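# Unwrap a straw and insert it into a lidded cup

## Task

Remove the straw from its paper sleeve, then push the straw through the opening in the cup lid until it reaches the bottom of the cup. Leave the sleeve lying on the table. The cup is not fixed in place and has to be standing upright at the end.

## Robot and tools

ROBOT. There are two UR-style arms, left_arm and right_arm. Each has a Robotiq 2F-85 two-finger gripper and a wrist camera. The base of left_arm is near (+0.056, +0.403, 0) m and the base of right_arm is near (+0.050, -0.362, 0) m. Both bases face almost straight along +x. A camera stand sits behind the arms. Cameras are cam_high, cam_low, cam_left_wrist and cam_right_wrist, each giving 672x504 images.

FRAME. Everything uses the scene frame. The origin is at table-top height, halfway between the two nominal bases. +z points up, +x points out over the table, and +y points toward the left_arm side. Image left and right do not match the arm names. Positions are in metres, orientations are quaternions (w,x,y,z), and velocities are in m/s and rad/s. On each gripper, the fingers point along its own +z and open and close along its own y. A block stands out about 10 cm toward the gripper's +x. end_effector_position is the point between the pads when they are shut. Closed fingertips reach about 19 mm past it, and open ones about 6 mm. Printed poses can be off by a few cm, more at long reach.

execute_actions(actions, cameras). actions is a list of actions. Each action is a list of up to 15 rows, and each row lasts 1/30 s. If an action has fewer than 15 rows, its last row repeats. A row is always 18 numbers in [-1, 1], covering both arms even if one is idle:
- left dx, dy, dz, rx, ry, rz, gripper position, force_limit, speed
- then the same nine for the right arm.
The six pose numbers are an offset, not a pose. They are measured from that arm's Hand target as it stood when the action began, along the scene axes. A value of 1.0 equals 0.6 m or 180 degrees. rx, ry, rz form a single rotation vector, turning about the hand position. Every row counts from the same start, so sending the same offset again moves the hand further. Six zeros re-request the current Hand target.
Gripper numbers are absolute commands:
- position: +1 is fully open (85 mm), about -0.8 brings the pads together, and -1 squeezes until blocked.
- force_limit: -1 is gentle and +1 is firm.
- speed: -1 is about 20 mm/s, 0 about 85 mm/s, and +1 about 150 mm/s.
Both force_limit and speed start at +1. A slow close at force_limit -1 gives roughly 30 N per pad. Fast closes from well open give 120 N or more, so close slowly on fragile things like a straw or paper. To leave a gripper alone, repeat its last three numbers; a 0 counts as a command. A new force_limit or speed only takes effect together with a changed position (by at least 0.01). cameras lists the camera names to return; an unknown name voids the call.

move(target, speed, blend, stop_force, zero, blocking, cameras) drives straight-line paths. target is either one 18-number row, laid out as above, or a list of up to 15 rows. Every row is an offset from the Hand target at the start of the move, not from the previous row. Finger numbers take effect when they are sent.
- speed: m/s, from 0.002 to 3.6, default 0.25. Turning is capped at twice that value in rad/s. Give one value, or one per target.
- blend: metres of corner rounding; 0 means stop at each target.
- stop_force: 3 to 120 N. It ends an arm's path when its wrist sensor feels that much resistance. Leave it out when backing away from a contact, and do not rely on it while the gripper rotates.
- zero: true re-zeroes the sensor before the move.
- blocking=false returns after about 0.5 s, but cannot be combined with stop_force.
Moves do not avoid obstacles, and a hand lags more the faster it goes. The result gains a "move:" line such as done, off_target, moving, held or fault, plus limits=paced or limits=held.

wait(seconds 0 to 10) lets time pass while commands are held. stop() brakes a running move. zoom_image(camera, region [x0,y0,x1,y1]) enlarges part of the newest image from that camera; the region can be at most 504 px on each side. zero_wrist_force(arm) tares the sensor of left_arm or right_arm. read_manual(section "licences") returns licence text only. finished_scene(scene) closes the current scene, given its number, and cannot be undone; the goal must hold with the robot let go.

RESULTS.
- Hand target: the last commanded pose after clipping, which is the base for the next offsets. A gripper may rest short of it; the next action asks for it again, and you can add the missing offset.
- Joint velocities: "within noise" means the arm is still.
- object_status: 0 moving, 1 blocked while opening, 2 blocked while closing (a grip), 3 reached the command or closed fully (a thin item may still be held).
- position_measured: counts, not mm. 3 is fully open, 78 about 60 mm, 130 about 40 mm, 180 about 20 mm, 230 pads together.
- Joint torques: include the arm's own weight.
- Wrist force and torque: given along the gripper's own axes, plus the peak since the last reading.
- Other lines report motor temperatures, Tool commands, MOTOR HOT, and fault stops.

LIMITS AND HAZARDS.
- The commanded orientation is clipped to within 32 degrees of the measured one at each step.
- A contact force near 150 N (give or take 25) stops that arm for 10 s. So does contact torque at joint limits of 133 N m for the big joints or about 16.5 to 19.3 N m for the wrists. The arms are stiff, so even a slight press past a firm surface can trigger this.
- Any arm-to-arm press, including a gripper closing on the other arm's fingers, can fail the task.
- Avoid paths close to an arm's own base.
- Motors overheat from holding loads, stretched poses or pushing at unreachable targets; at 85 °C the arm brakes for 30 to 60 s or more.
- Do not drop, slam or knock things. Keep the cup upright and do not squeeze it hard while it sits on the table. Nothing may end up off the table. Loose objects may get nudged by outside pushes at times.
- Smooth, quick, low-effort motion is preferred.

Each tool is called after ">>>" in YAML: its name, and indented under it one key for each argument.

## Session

>>> execute_actions:
  actions: []

>>> zoom_image:
  camera: "cam_high"
  region: [230, 80, 480, 350]

Scene clock: 0.00 s.
left_arm: end_effector_position=(+0.5109, +0.2660, +0.1109) position_measured=3 object_status=3 end_effector_quat_wxyz=(-0.068, +0.493, +0.866, +0.049) | right_arm: end_effector_position=(+0.3519, -0.5992, +0.1265) position_measured=3 object_status=3 end_effector_quat_wxyz=(-0.005, +0.808, +0.441, +0.390)
Joint positions: left_arm=[-0.587 -1.444 1.995 -1.975 -1.488 0.405] | right_arm=[2.409 -1.557 -2.492 -0.389 2.334 1.471]
Joint velocities: within noise
Joint torques (N m): no reading
Motor temperatures (°C): left_arm=[31 31 33 32 38 34] | right_arm=[31 30 26 34 40 39]
Wrist force (N): no reading
Wrist torque (N m): no reading
Wrist force, peak (N): no reading
Hand target: left_arm +0.5109, +0.2660, +0.1109; -0.068, +0.493, +0.866, +0.049 | right_arm +0.3519, -0.5992, +0.1265; -0.005, +0.808, +0.441, +0.390
Tool commands: left_gripper/position=+1.0 left_gripper/force_limit=+1.0 left_gripper/speed=+1.0 right_gripper/position=+1.0 right_gripper/force_limit=+1.0 right_gripper/speed=+1.0

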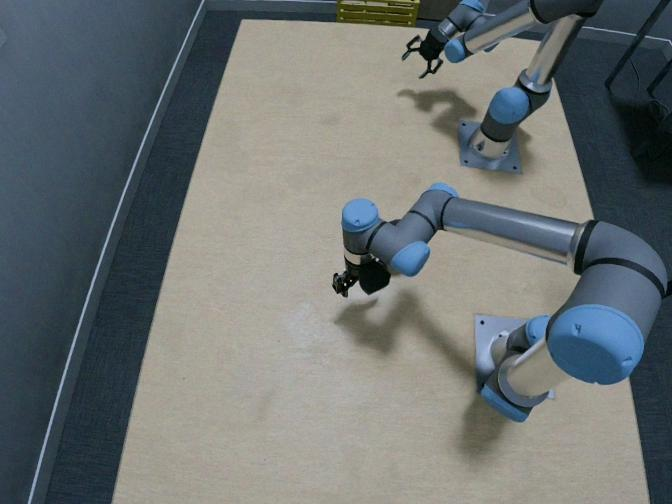

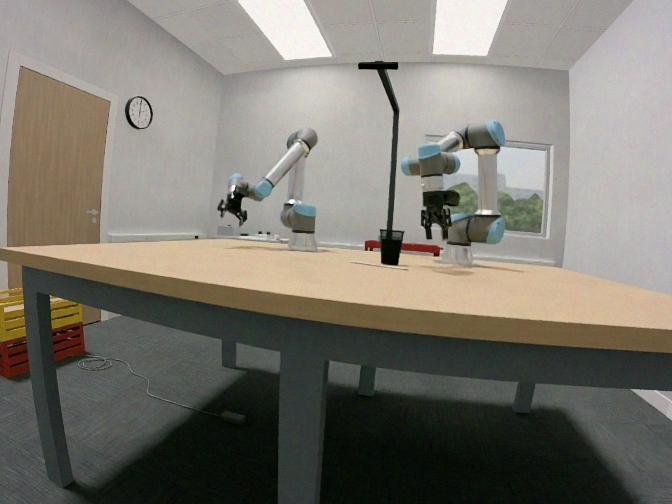

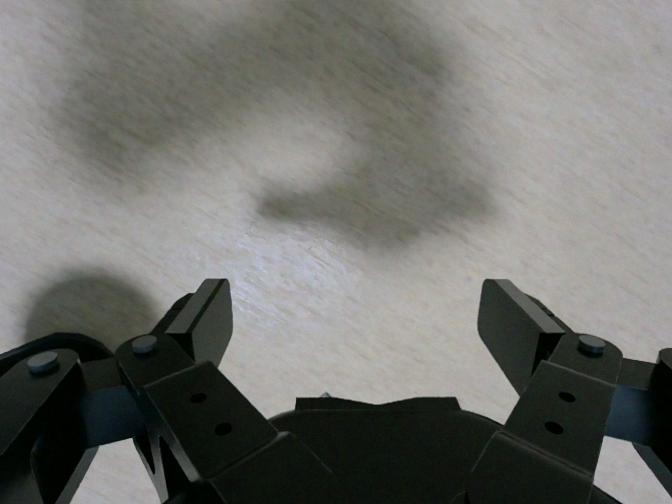

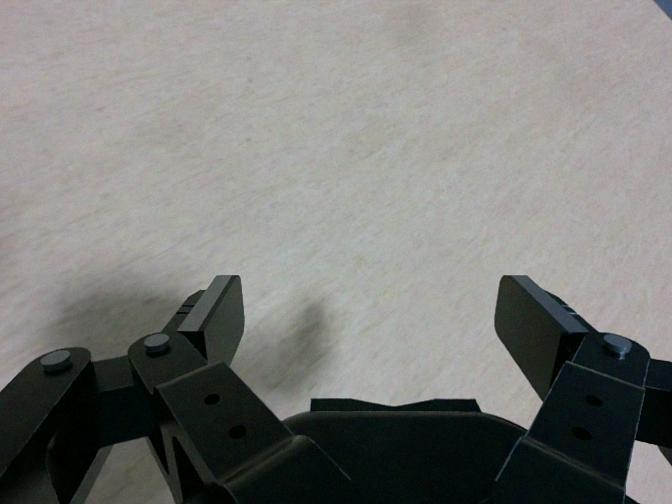

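Scaled by 1.867 from the camera's 672x504 image, which has a finer 960x720 frame.

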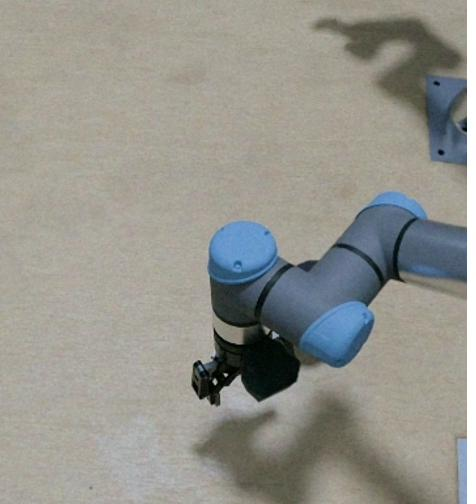

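>>> zoom_image:
  camera: "cam_low"
  region: [330, 200, 480, 290]

Scaled by 3.360 from the camera's 672x504 image, which has a finer 960x720 frame.

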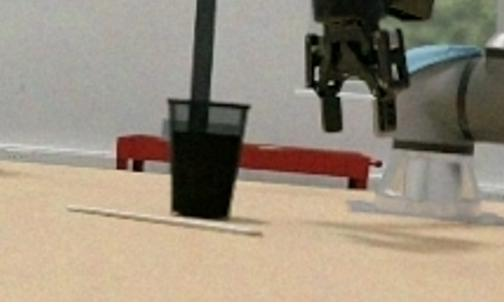

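>>> move:
  target: [-0.018,-0.11,0.315,0.0116,-0.0711,0.8268,0.2,-1,0,0,0,0,0,0,0,0.2,-1,0]
  speed: 0.7
  cameras: ["all"]

>>> zoom_image:
  camera: "cam_high"
  region: [300, 180, 440, 340]

Scene clock: 37.10 s.
left_arm: end_effector_position=(+0.5001, +0.2000, +0.2999) position_measured=104 object_status=3 end_effector_quat_wxyz=(+0.000, +0.707, -0.707, +0.000) | right_arm: end_effector_position=(+0.3519, -0.5992, +0.1265) position_measured=104 object_status=3 end_effector_quat_wxyz=(-0.005, +0.808, +0.441, +0.390)
Joint positions: left_arm=[-0.668 -1.621 1.698 -1.649 -1.571 -2.276] | right_arm=[2.409 -1.557 -2.492 -0.389 2.334 1.471]
Joint torques (N m): left_arm=[-6.9 -16.46 -36.34 -0.74 2.5 -1.25] | right_arm=[1.29 14.89 16.58 3.76 1.8 -0.2]
Wrist force (N): left_arm=[-0.2 -0.1 0.1] | right_arm=[0.2 -0.1 -0.1]
Wrist torque (N m): left_arm=[0.03 0.02 0.06] | right_arm=[0.00 -0.04 0.00]
Wrist force, peak (N): left_arm=[0.0 1.2 0.3] | right_arm=[-0.2 0.0 -0.5]
Hand target: left_arm +0.5001, +0.2000, +0.2999; +0.000, +0.707, -0.707, +0.000 | right_arm +0.3519, -0.5992, +0.1265; -0.005, +0.808, +0.441, +0.390
Off the commanded pose: left_arm 0.000 m, 0 deg | right_arm 0.000 m, 0 deg.
move: done

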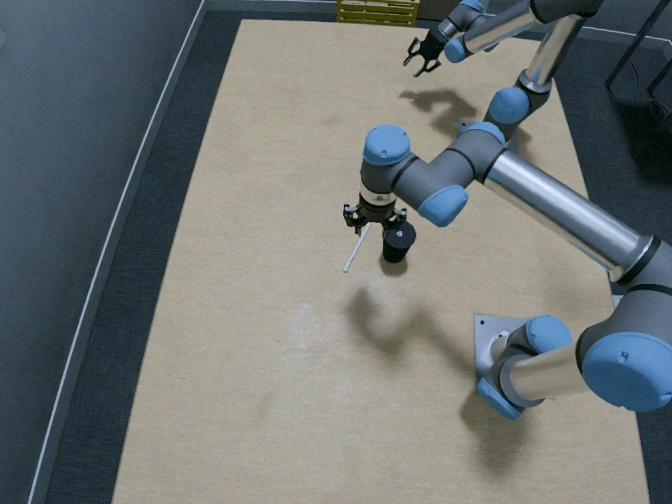

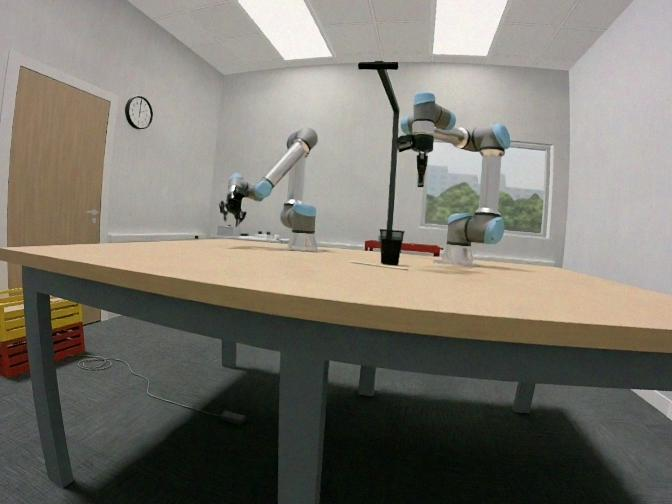

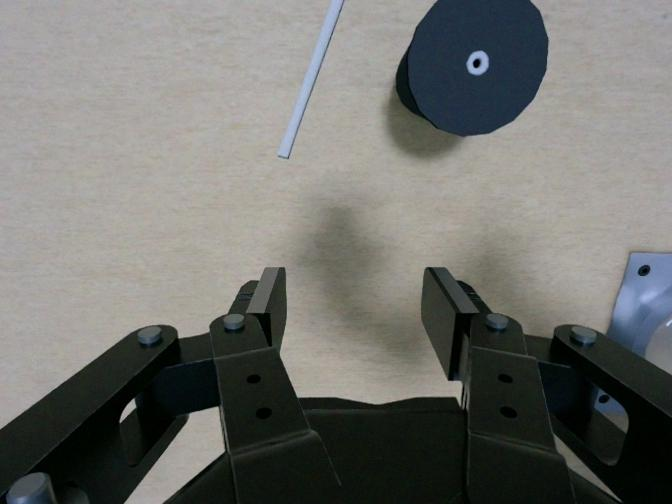

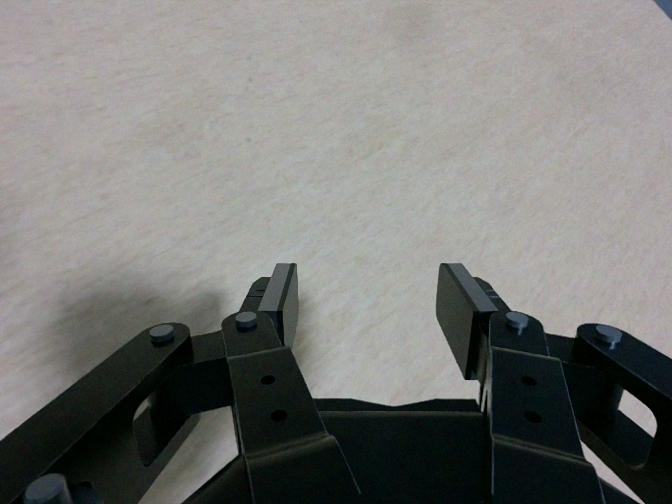

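Scaled by 3.150 from the camera's 672x504 image, which has a finer 960x720 frame.

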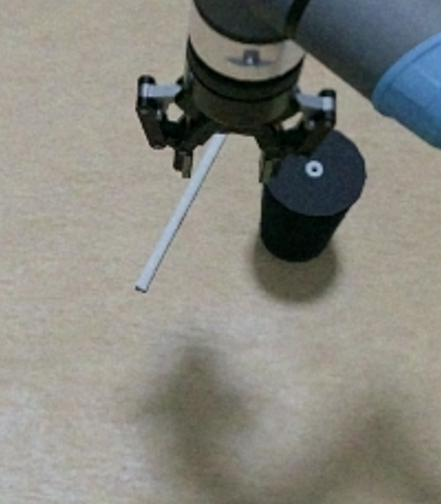

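>>> move:
  target: [-0.0335,-0.3667,-0.333,0,0,-0.12,-0.25,-1,-1,0.1135,0.532,0.3225,0.2894,0.0061,0.2548,0.2,-1,0]
  speed: 0.4
  cameras: ["all"]

Scene clock: 78.03 s.
left_arm: end_effector_position=(+0.4856, +0.0423, +0.1567) position_measured=160 object_status=3 end_effector_quat_wxyz=(+0.000, -0.605, +0.796, +0.000) | right_arm: end_effector_position=(+0.3889, -0.4316, +0.2312) position_measured=104 object_status=3 end_effector_quat_wxyz=(-0.272, +0.679, +0.490, +0.474)
Joint positions: left_arm=[-0.901 -1.36 1.793 -2.004 -1.571 -2.239] | right_arm=[2.69 -1.414 -2.356 -1.112 2.72 1.28]
Joint torques (N m): left_arm=[-6.42 -27.07 -33.8 -5.38 2.22 1.86] | right_arm=[-5.24 9.13 11.37 6.36 -1.26 0.95]
Wrist force (N): left_arm=[-0.2 0.5 0.7] | right_arm=[1.1 0.3 -0.7]
Wrist torque (N m): left_arm=[0.07 0.04 -0.06] | right_arm=[0.22 -0.03 -0.21]
Wrist force, peak (N): left_arm=[1.0 0.5 1.4] | right_arm=[5.8 1.7 3.9]
Hand target: left_arm +0.4857, +0.0423, +0.1566; +0.000, -0.605, +0.796, +0.000 (not the last commanded pose) | right_arm +0.3889, -0.4316, +0.2312; -0.272, +0.679, +0.490, +0.474 (not the last commanded pose)
Off the commanded pose: left_arm 0.084 m, 6 deg | right_arm 0.178 m, 34 deg.
move: held (right_arm; a check stopped the path), off_target (left_arm; braked when a check withheld steps of right_arm); limits=held
pose unreachable (right arm): on one or more control steps of this call, first in action 0 (counted from 0), this arm could not follow its commanded pose, so it was not sent that pose on those steps. It may still have moved: this result reports where it is.
cause: moving toward the commanded pose would bring two parts of the arm too close to each other (its gripper and another part of the arm, with joints 4 (wrist 1) to 6 (wrist 3) between them, 3 mm apart when it was first held).

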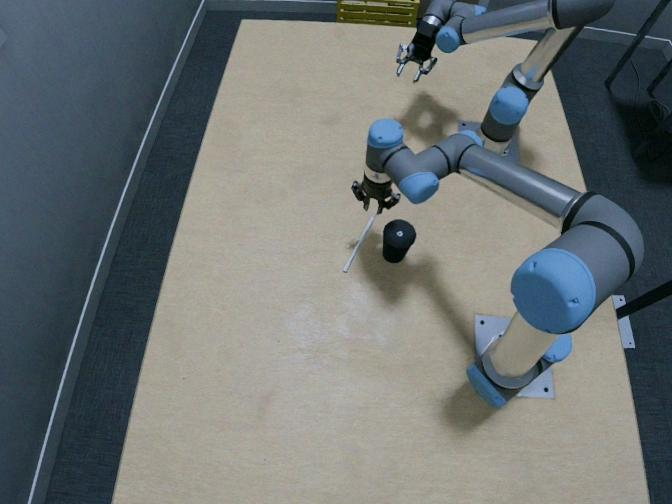

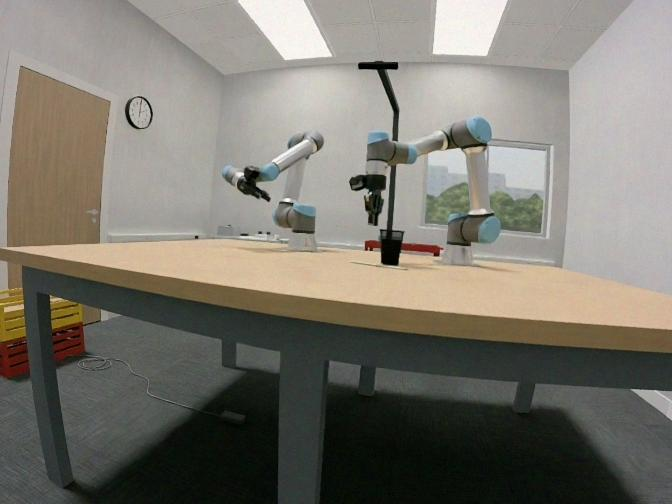

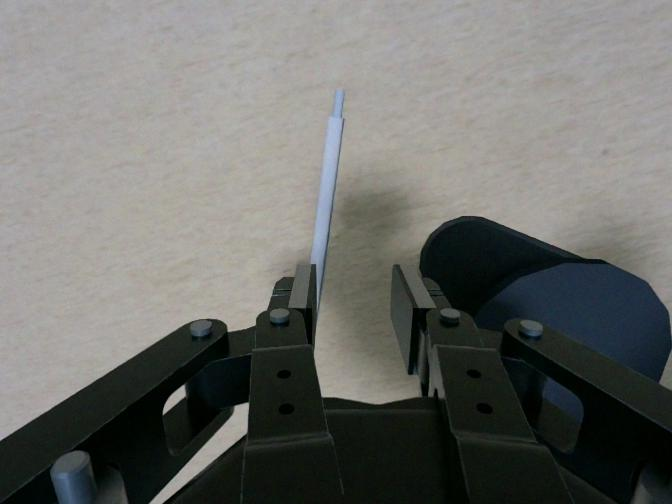

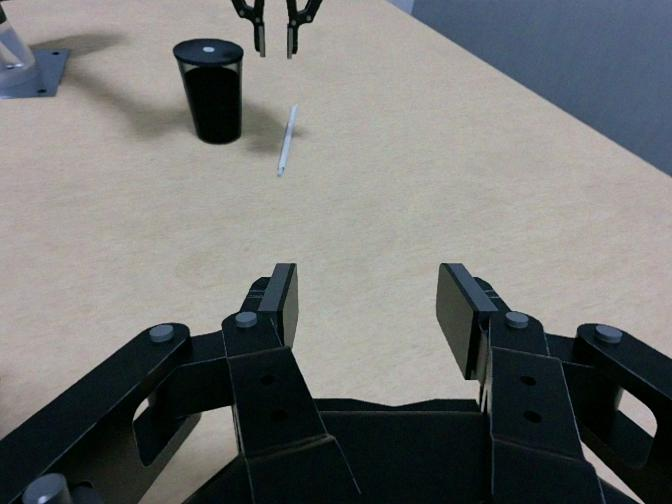

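>>> move:
  target:
    - [-0.0096,-0.056,-0.08,0,0,-0.02,-0.25,-1,-1,0.102,0.119,0.115,-0.319,0.1853,-0.0573,0.2,-1,0]
    - [-0.0192,-0.1127,-0.161,0,0,-0.0417,-0.25,-1,-1,0.102,0.286,0.115,0.138,-0.0323,-0.039,0.2,-1,0]
  speed: [0.6,0.6]
  blend: [0.01,0]
  cameras: ["all"]

Scene clock: 130.40 s.
left_arm: end_effector_position=(+0.4741, -0.0253, +0.0600) position_measured=160 object_status=3 end_effector_quat_wxyz=(+0.000, -0.552, +0.834, +0.000) | right_arm: end_effector_position=(+0.4501, -0.2600, +0.3002) position_measured=104 object_status=3 end_effector_quat_wxyz=(-0.357, +0.608, +0.348, +0.617)
Joint positions: left_arm=[-0.985 -1.16 1.803 -2.214 -1.571 -2.191] | right_arm=[3.238 -1.896 -2.471 1.257 2.567 3.173]
Joint torques (N m): left_arm=[-6.87 -35.38 -31.4 -5.22 -2.1 1.67] | right_arm=[9.19 13.99 17.29 3.96 -2.97 1.34]
Wrist force (N): left_arm=[0.1 0.7 0.4] | right_arm=[2.3 1.0 -0.3]
Wrist torque (N m): left_arm=[0.13 -0.04 -0.07] | right_arm=[0.54 -0.15 -0.25]
Wrist force, peak (N): left_arm=[0.2 0.8 0.8] | right_arm=[2.9 -2.1 -1.4]
Hand target: left_arm +0.4741, -0.0253, +0.0600; +0.000, -0.552, +0.834, +0.000 | right_arm +0.4501, -0.2600, +0.3002; -0.357, +0.608, +0.348, +0.617
Off the commanded pose: left_arm 0.000 m, 0 deg | right_arm 0.000 m, 0 deg.
move: done

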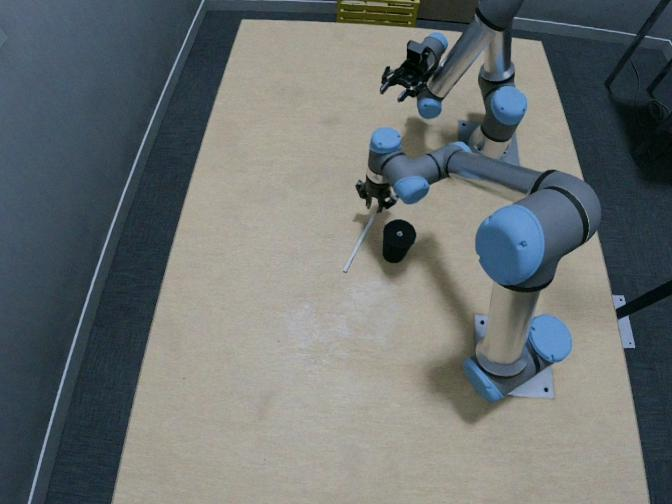

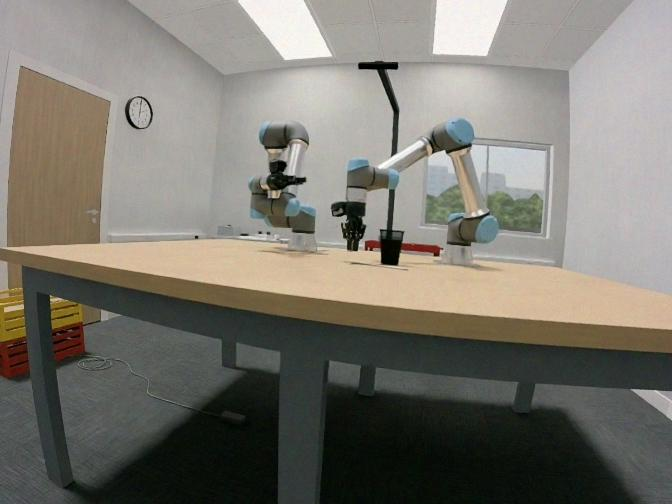

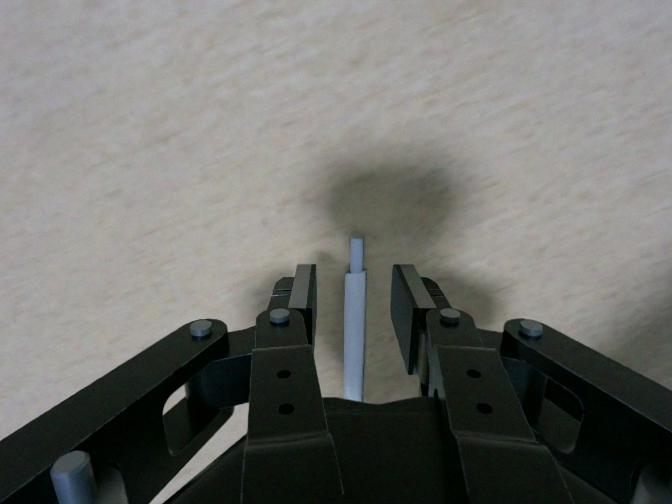

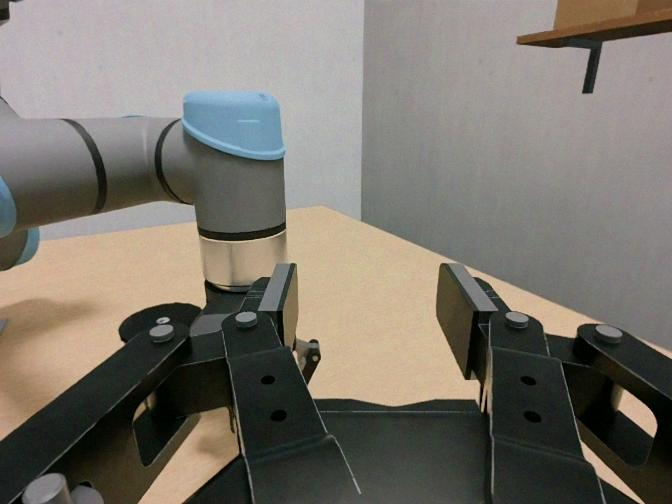

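>>> move:
  target:
    - [-0.0013,-0.003,-0.055,0,0,0,-0.25,-1,-1,0,0,0,0,0,0,0.2,-1,0]
    - [-0.0013,-0.003,-0.085,0,0,0,-0.25,-1,-1,0,0,0,0,0,0,0.2,-1,0]
  speed: [0.1,0.01]
  stop_force: 5
  cameras: ["cam_left_wrist"]

Scene clock: 139.10 s.
left_arm: end_effector_position=(+0.4733, -0.0271, +0.0188) position_measured=160 object_status=3 end_effector_quat_wxyz=(+0.000, -0.552, +0.834, +0.000) | right_arm: end_effector_position=(+0.4501, -0.2600, +0.3002) position_measured=104 object_status=3 end_effector_quat_wxyz=(-0.357, +0.608, +0.348, +0.617)
Joint positions: left_arm=[-0.988 -1.095 1.835 -2.311 -1.571 -2.194] | right_arm=[3.238 -1.896 -2.471 1.258 2.567 3.173]
Joint torques (N m): left_arm=[-1.72 -51.61 -27.95 -1.14 0.22 -1.35] | right_arm=[9.25 14.2 17.32 4.23 -3.26 1.16]
Wrist force (N): left_arm=[0.8 -0.3 -3.3] | right_arm=[2.4 1.1 0.0]
Wrist torque (N m): left_arm=[0.22 -0.03 -0.07] | right_arm=[0.56 -0.16 -0.25]
Wrist force, peak (N): left_arm=[-2.7 5.5 -19.7] | right_arm=[2.8 1.0 -0.1]
Hand target: left_arm +0.4733, -0.0271, +0.0188; +0.000, -0.552, +0.834, +0.000 (not the last commanded pose) | right_arm +0.4501, -0.2600, +0.3002; -0.357, +0.608, +0.348, +0.617
Off the commanded pose: left_arm 0.010 m, 0 deg | right_arm 0.000 m, 0 deg.
move: contact (left_arm); path passed 1 of 2 targets
Images, in order (width x height): cam_left_wrist 672x504.

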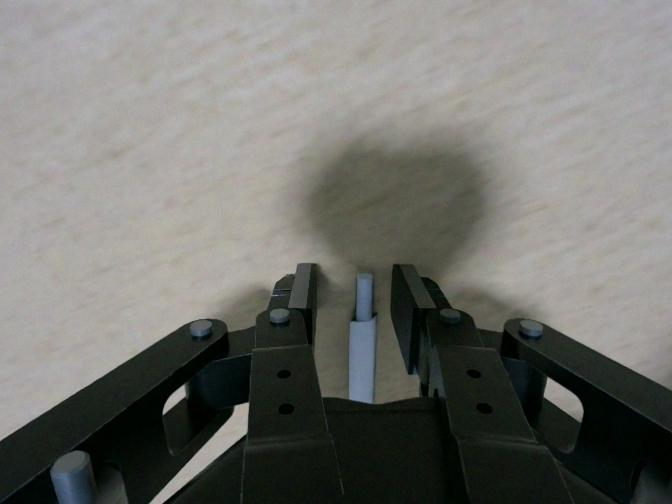

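>>> move:
  target:
    - [-0.0053,0.0005,0.0017,0,0,0,-0.25,-0.7,-1,0,0,0,0,0,0,0.2,-1,0]
    - [-0.0053,0.0005,0.0017,0,0,0,-1,-0.7,-1,0,0,0,0,0,0,0.2,-1,0]
    - [0,0,0.385,0,0,0,-1,-0.7,-1,0,0,0,0,0,0,0.2,-1,0]
    - [0.0278,-0.0215,0.802,-0.502,0.0575,0.1436,-1,-0.7,-1,0,0,0,0,0,0,0.2,-1,0]
  speed: [0.05,0.1,0.25,0.45]
  blend: [0,0,0.03,0]
  cameras: ["all"]

Scene clock: 170.33 s.
left_arm: end_effector_position=(+0.4900, -0.0400, +0.5000) position_measured=218 object_status=2 end_effector_quat_wxyz=(+0.454, +0.542, -0.455, +0.541) | right_arm: end_effector_position=(+0.4501, -0.2600, +0.3002) position_measured=104 object_status=3 end_effector_quat_wxyz=(-0.357, +0.608, +0.348, +0.617)
Joint positions: left_arm=[-0.729 -1.418 1.9 -3.623 -2.201 -3.141] | right_arm=[3.238 -1.896 -2.471 1.258 2.567 3.173]
Joint torques (N m): left_arm=[-7.39 -22.68 -9.71 -4.18 2.37 -1.77] | right_arm=[9.09 13.18 18.16 4.12 -3.22 0.79]
Wrist force (N): left_arm=[1.0 1.3 -0.4] | right_arm=[2.4 0.9 -0.2]
Wrist torque (N m): left_arm=[0.38 -0.48 -0.06] | right_arm=[0.52 -0.16 -0.25]
Wrist force, peak (N): left_arm=[0.6 -0.3 -3.4] | right_arm=[2.7 1.1 -0.1]
Hand target: left_arm +0.4900, -0.0400, +0.5000; +0.454, +0.542, -0.455, +0.541 | right_arm +0.4501, -0.2600, +0.3002; -0.357, +0.608, +0.348, +0.617
Off the commanded pose: left_arm 0.000 m, 0 deg | right_arm 0.000 m, 0 deg.
move: done

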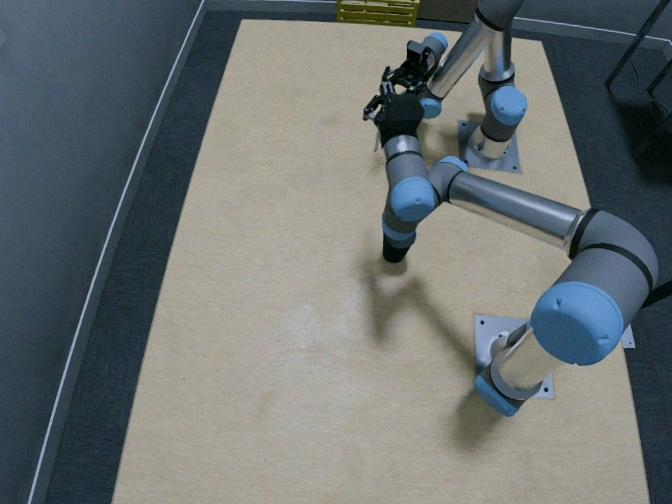

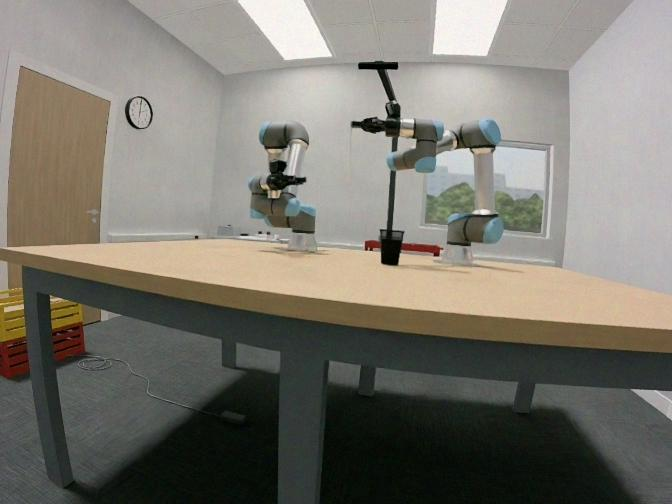

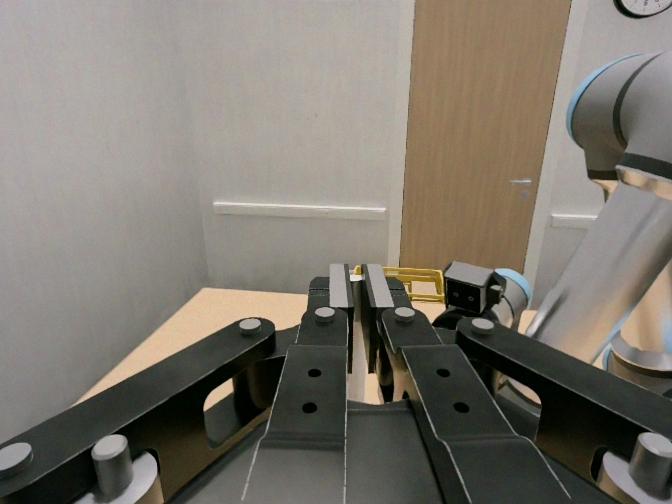

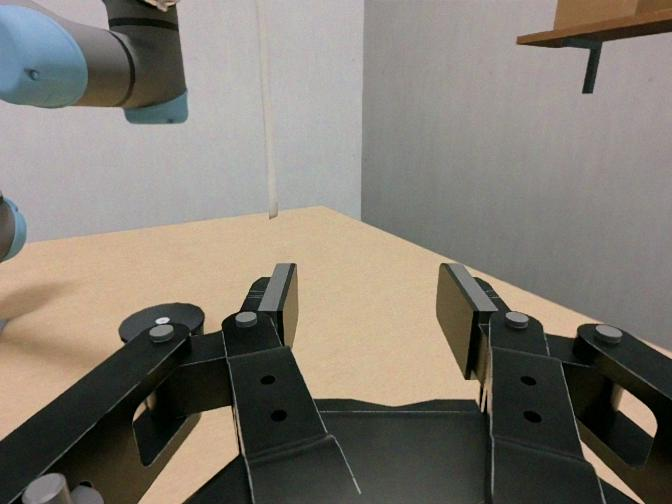

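>>> move:
  target:
    - [0,0,0,0,0,0,-1,-0.7,-1,0.0762,0.3372,-0.036,0,0,0,0.2,-1,0]
    - [0,0,0,0,0,0,-1,-0.7,-1,0.0762,0.3372,-0.036,0,0,0,-1,0.3,-0.5]
    - [0,0,0.03,0,0,0,-1,-0.7,-1,0.0762,0.3372,-0.046,0,0,0,-1,0.3,-0.5]
  speed: [0.2,0.2,0.06]
  cameras: ["all"]

>>> zoom_image:
  camera: "cam_left_wrist"
  region: [310, 250, 420, 410]

Scene clock: 192.63 s.
left_arm: end_effector_position=(+0.4900, -0.0400, +0.5179) position_measured=218 object_status=2 end_effector_quat_wxyz=(+0.454, +0.542, -0.455, +0.541) | right_arm: end_effector_position=(+0.4958, -0.0577, +0.2726) position_measured=231 object_status=3 end_effector_quat_wxyz=(-0.357, +0.608, +0.348, +0.617)
Joint positions: left_arm=[-0.729 -1.437 1.873 -3.576 -2.201 -3.141] | right_arm=[3.862 -2.028 -2.391 1.296 1.943 3.153]
Joint torques (N m): left_arm=[-5.9 -42.6 -32.98 -0.09 1.54 1.25] | right_arm=[7.33 18.54 -2.85 5.12 -2.56 -0.75]
Wrist force (N): left_arm=[0.0 1.2 -0.5] | right_arm=[3.1 0.9 -0.1]
Wrist torque (N m): left_arm=[0.40 -0.46 -0.03] | right_arm=[0.57 -0.15 -0.04]
Wrist force, peak (N): left_arm=[-2.9 0.9 -0.3] | right_arm=[5.6 0.9 -0.3]
Hand target: left_arm +0.4900, -0.0400, +0.5180; +0.454, +0.542, -0.455, +0.541 | right_arm +0.4958, -0.0577, +0.2726; -0.357, +0.608, +0.348, +0.617
Off the commanded pose: left_arm 0.000 m, 0 deg | right_arm 0.000 m, 0 deg.
move: done

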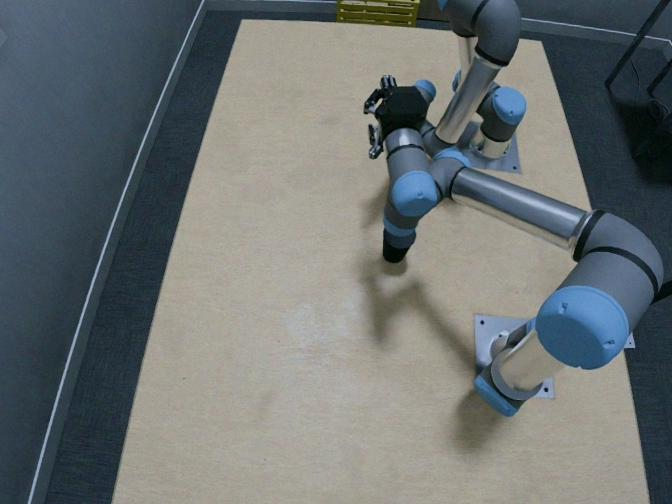

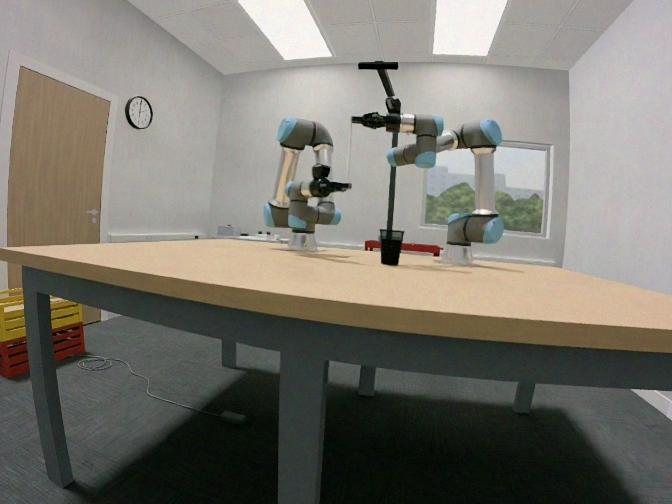

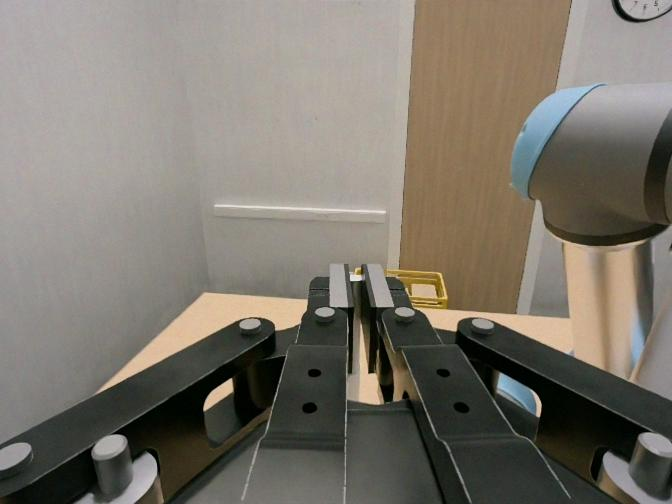

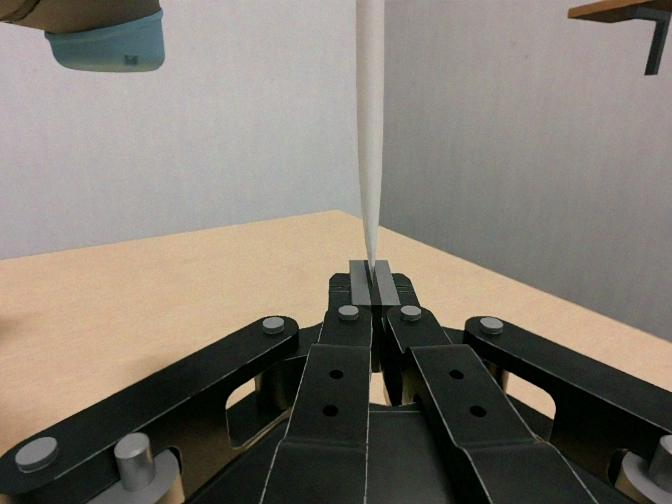

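Scaled by 3.150 from the camera's 672x504 image, which has a finer 960x720 frame.

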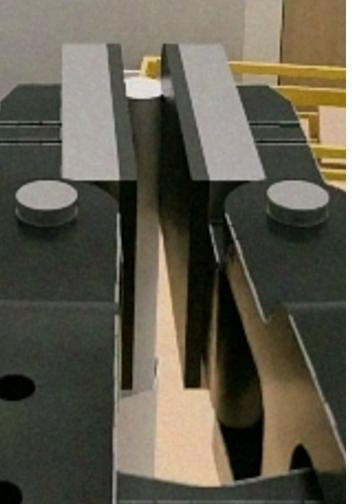

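>>> move:
  target: [0,0,0.22,0,0,0,-1,-0.7,-1,0,0,-0.1033,0,0,0,-1,0.3,-0.5]
  speed: 0.12
  cameras: ["all"]

>>> zoom_image:
  camera: "cam_low"
  region: [280, 60, 420, 280]

Scene clock: 198.37 s.
left_arm: end_effector_position=(+0.4899, -0.0400, +0.6500) position_measured=218 object_status=2 end_effector_quat_wxyz=(+0.454, +0.542, -0.455, +0.541) | right_arm: end_effector_position=(+0.4958, -0.0577, +0.2106) position_measured=231 object_status=3 end_effector_quat_wxyz=(-0.357, +0.608, +0.348, +0.617)
Joint positions: left_arm=[-0.729 -1.52 1.613 -3.234 -2.201 -3.141] | right_arm=[3.862 -2.236 -2.378 1.491 1.943 3.153]
Joint torques (N m): left_arm=[3.18 -20.2 -32.41 -0.19 -2.1 1.54] | right_arm=[6.54 22.75 13.03 5.3 -2.48 0.5]
Wrist force (N): left_arm=[0.7 1.3 -0.7] | right_arm=[2.3 1.2 -0.2]
Wrist torque (N m): left_arm=[0.41 -0.46 -0.08] | right_arm=[0.58 -0.16 -0.04]
Wrist force, peak (N): left_arm=[1.9 1.0 -1.2] | right_arm=[4.0 0.9 -0.2]
Hand target: left_arm +0.4900, -0.0400, +0.6500; +0.454, +0.542, -0.455, +0.541 | right_arm +0.4958, -0.0577, +0.2106; -0.357, +0.608, +0.348, +0.617
Off the commanded pose: left_arm 0.000 m, 0 deg | right_arm 0.000 m, 0 deg.
move: done

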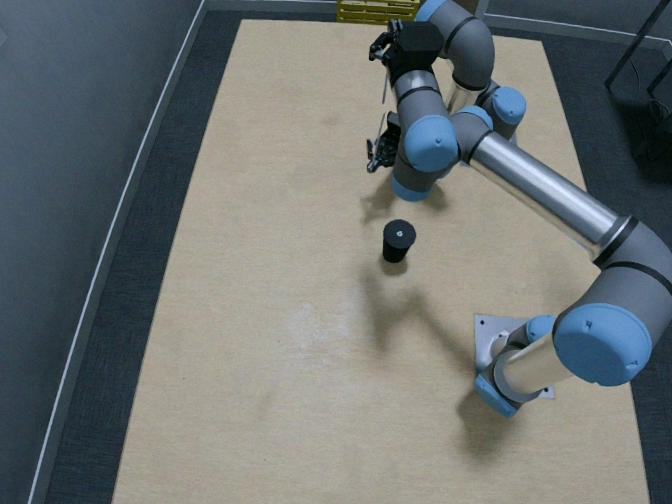

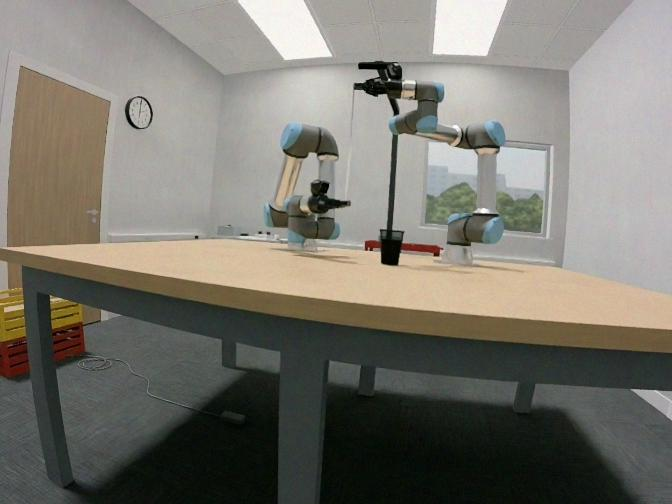

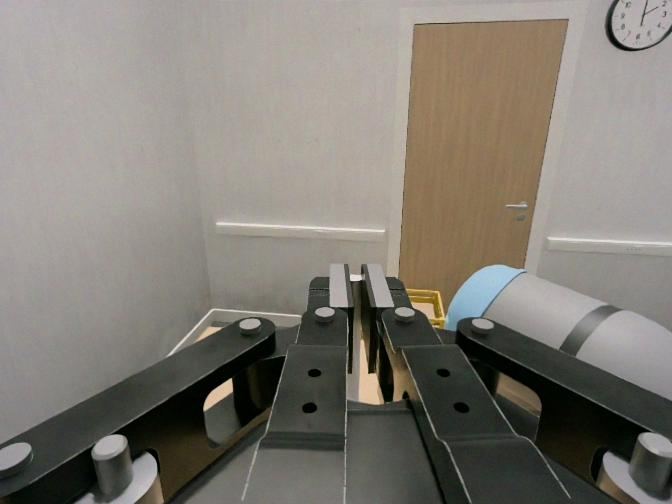

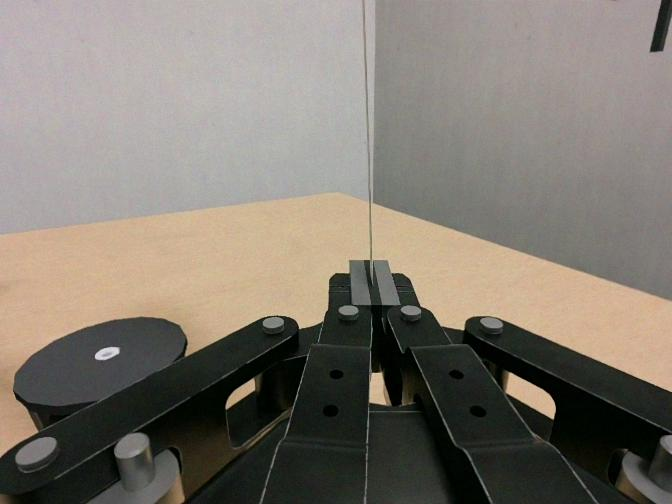

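Scaled by 2.291 from the camera's 672x504 image, which has a finer 960x720 frame.

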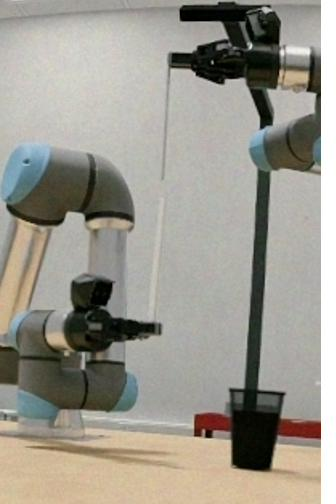

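>>> move:
  target:
    - [-0.033,0.167,-0.083,0,0,0,-1,-0.7,-1,-0.1263,-0.3205,0.05,-0.433,0.25,0,-1,0.3,-0.5]
    - [-0.1297,0.2788,-0.4633,0,0,0,-1,-0.7,-1,-0.1597,-0.454,-0.3077,-0.433,0.25,0,-1,0.3,-0.5]
    - [-0.1297,0.2788,-0.4633,0,0,0,-1,-0.7,-1,-0.1597,-0.454,-0.3077,-0.433,0.25,0,-0.2,0.3,-0.5]
    - [-0.1297,0.2788,-0.4633,0,0,0,-1,-0.7,-1,-0.1597,-0.454,-0.15,-0.433,0.25,0,-0.2,0.3,-0.5]
  speed: [0.35,0.35,0.1,0.25]
  blend: [0.02,0,0,0]
  cameras: ["all"]

Scene clock: 223.23 s.
left_arm: end_effector_position=(+0.4122, +0.1272, +0.3720) position_measured=218 object_status=2 end_effector_quat_wxyz=(+0.454, +0.542, -0.455, +0.541) | right_arm: end_effector_position=(+0.4000, -0.3301, +0.1206) position_measured=154 object_status=3 end_effector_quat_wxyz=(-0.003, +0.867, +0.498, +0.008)
Joint positions: left_arm=[-0.476 -1.464 2.386 -4.063 -2.454 -3.141] | right_arm=[3.663 -1.29 -2.372 -1.034 1.578 2.572]
Joint torques (N m): left_arm=[6.08 -12.11 -3.66 -3.34 -2.31 -1.72] | right_arm=[10.2 16.43 33.53 0.34 -2.29 0.59]
Wrist force (N): left_arm=[0.7 0.8 -0.6] | right_arm=[-1.2 -1.0 -0.5]
Wrist torque (N m): left_arm=[0.26 -0.41 -0.08] | right_arm=[-0.11 -0.08 0.37]
Wrist force, peak (N): left_arm=[3.0 0.9 -0.1] | right_arm=[-2.7 -1.3 1.3]
Hand target: left_arm +0.4122, +0.1272, +0.3720; +0.454, +0.542, -0.455, +0.541 | right_arm +0.4000, -0.3301, +0.1206; -0.003, +0.867, +0.498, +0.008
Off the commanded pose: left_arm 0.000 m, 0 deg | right_arm 0.000 m, 0 deg.
move: done

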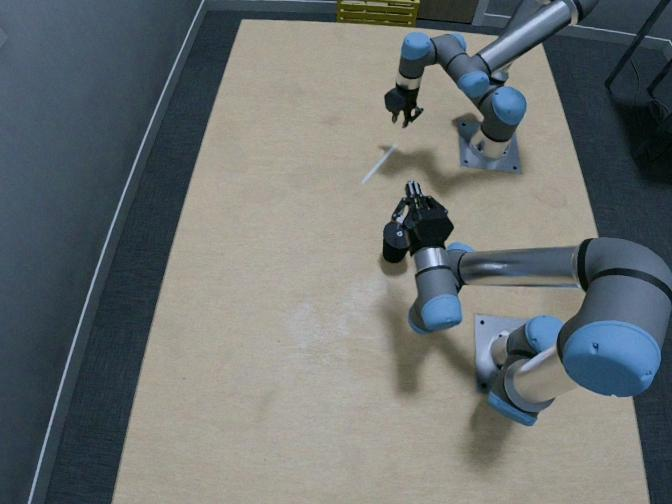

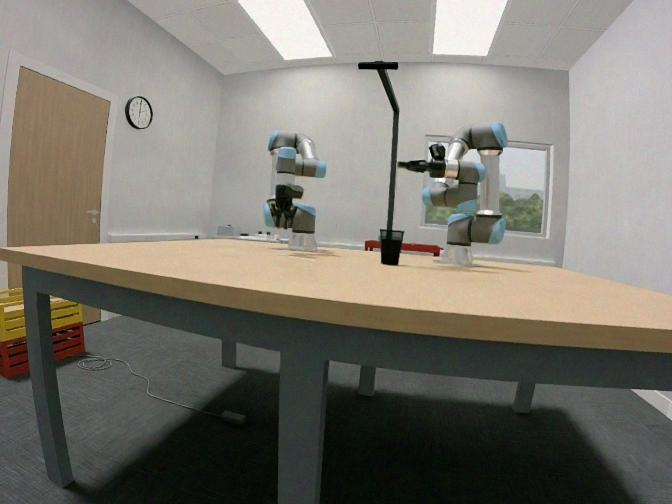

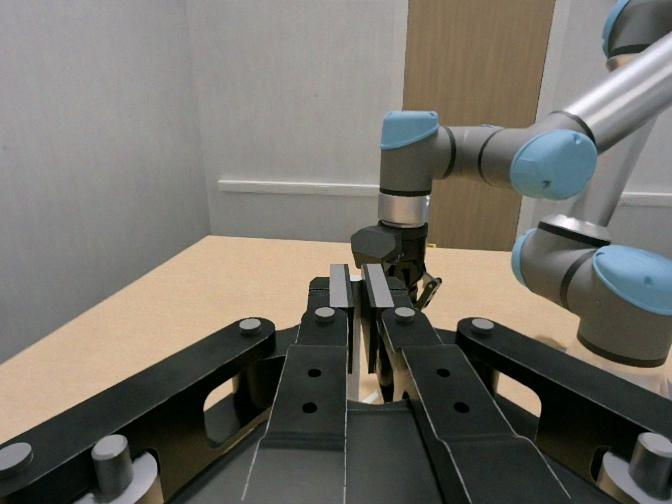

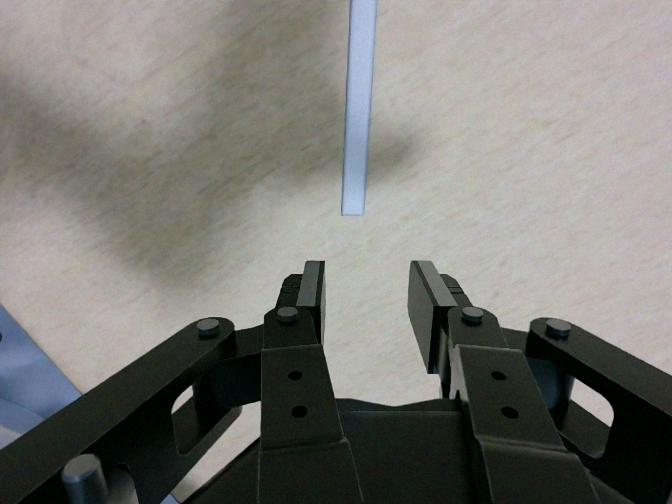

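>>> move:
  target: [0,0,0,0,0,0,-1,-0.7,-1,-0.065,0.547,0.172,0.2165,-0.125,0,-0.2,0.3,-0.5]
  speed: 0.35
  cameras: ["cam_right_wrist","cam_high"]

>>> zoom_image:
  camera: "cam_right_wrist"
  region: [256, 60, 416, 260]

Scene clock: 230.23 s.
left_arm: end_effector_position=(+0.4122, +0.1272, +0.3720) position_measured=218 object_status=2 end_effector_quat_wxyz=(+0.454, +0.542, -0.455, +0.541) | right_arm: end_effector_position=(+0.3609, -0.0019, +0.2238) position_measured=154 object_status=3 end_effector_quat_wxyz=(-0.195, +0.799, +0.458, +0.338)
Joint positions: left_arm=[-0.476 -1.464 2.386 -4.063 -2.454 -3.141] | right_arm=[4.399 -1.296 -2.505 -0.115 1.452 3.259]
Joint torques (N m): left_arm=[6.56 -12.54 -7.23 -3.32 -2.38 -1.54] | right_arm=[8.23 -0.02 11.99 7.26 -3.24 1.04]
Wrist force (N): left_arm=[0.8 1.0 -0.5] | right_arm=[0.1 0.1 -0.9]
Wrist torque (N m): left_arm=[0.29 -0.43 -0.08] | right_arm=[0.11 -0.01 -0.11]
Wrist force, peak (N): left_arm=[0.9 1.2 -0.7] | right_arm=[-3.1 1.0 -0.1]
Hand target: left_arm +0.4122, +0.1272, +0.3720; +0.454, +0.542, -0.455, +0.541 | right_arm +0.3610, -0.0019, +0.2238; -0.195, +0.799, +0.458, +0.339
Off the commanded pose: left_arm 0.000 m, 0 deg | right_arm 0.000 m, 0 deg.
move: done
Images, in order (width x height): cam_high 672x504, cam_right_wrist 672x504.

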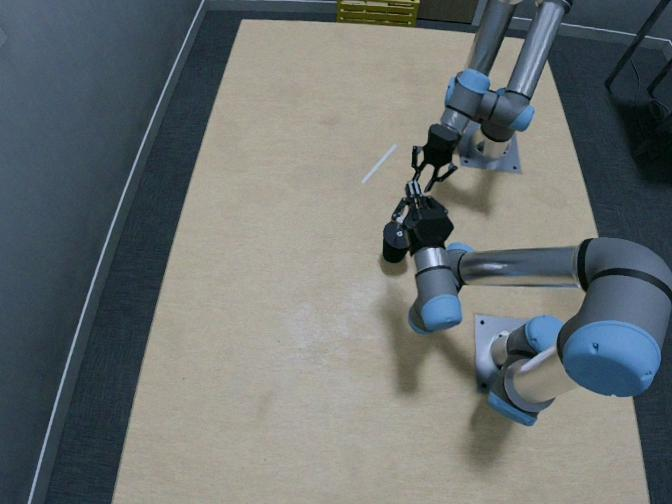

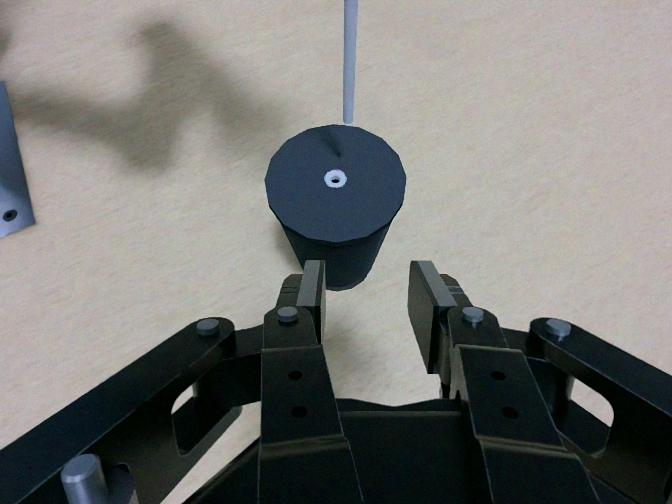

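Scaled by 2.520 from the camera's 672x504 image, which has a finer 960x720 frame.

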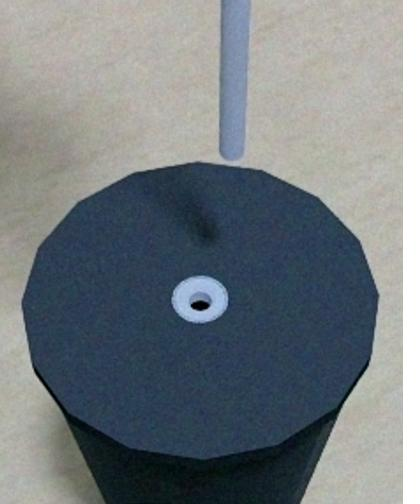

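>>> zoom_image:
  camera: "cam_right_wrist"
  region: [312, 90, 372, 200]

Scaled by 4.582 from the camera's 672x504 image, which has a finer 960x720 frame.

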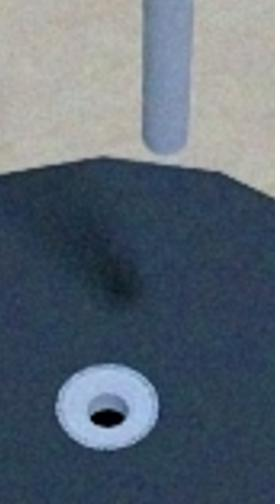

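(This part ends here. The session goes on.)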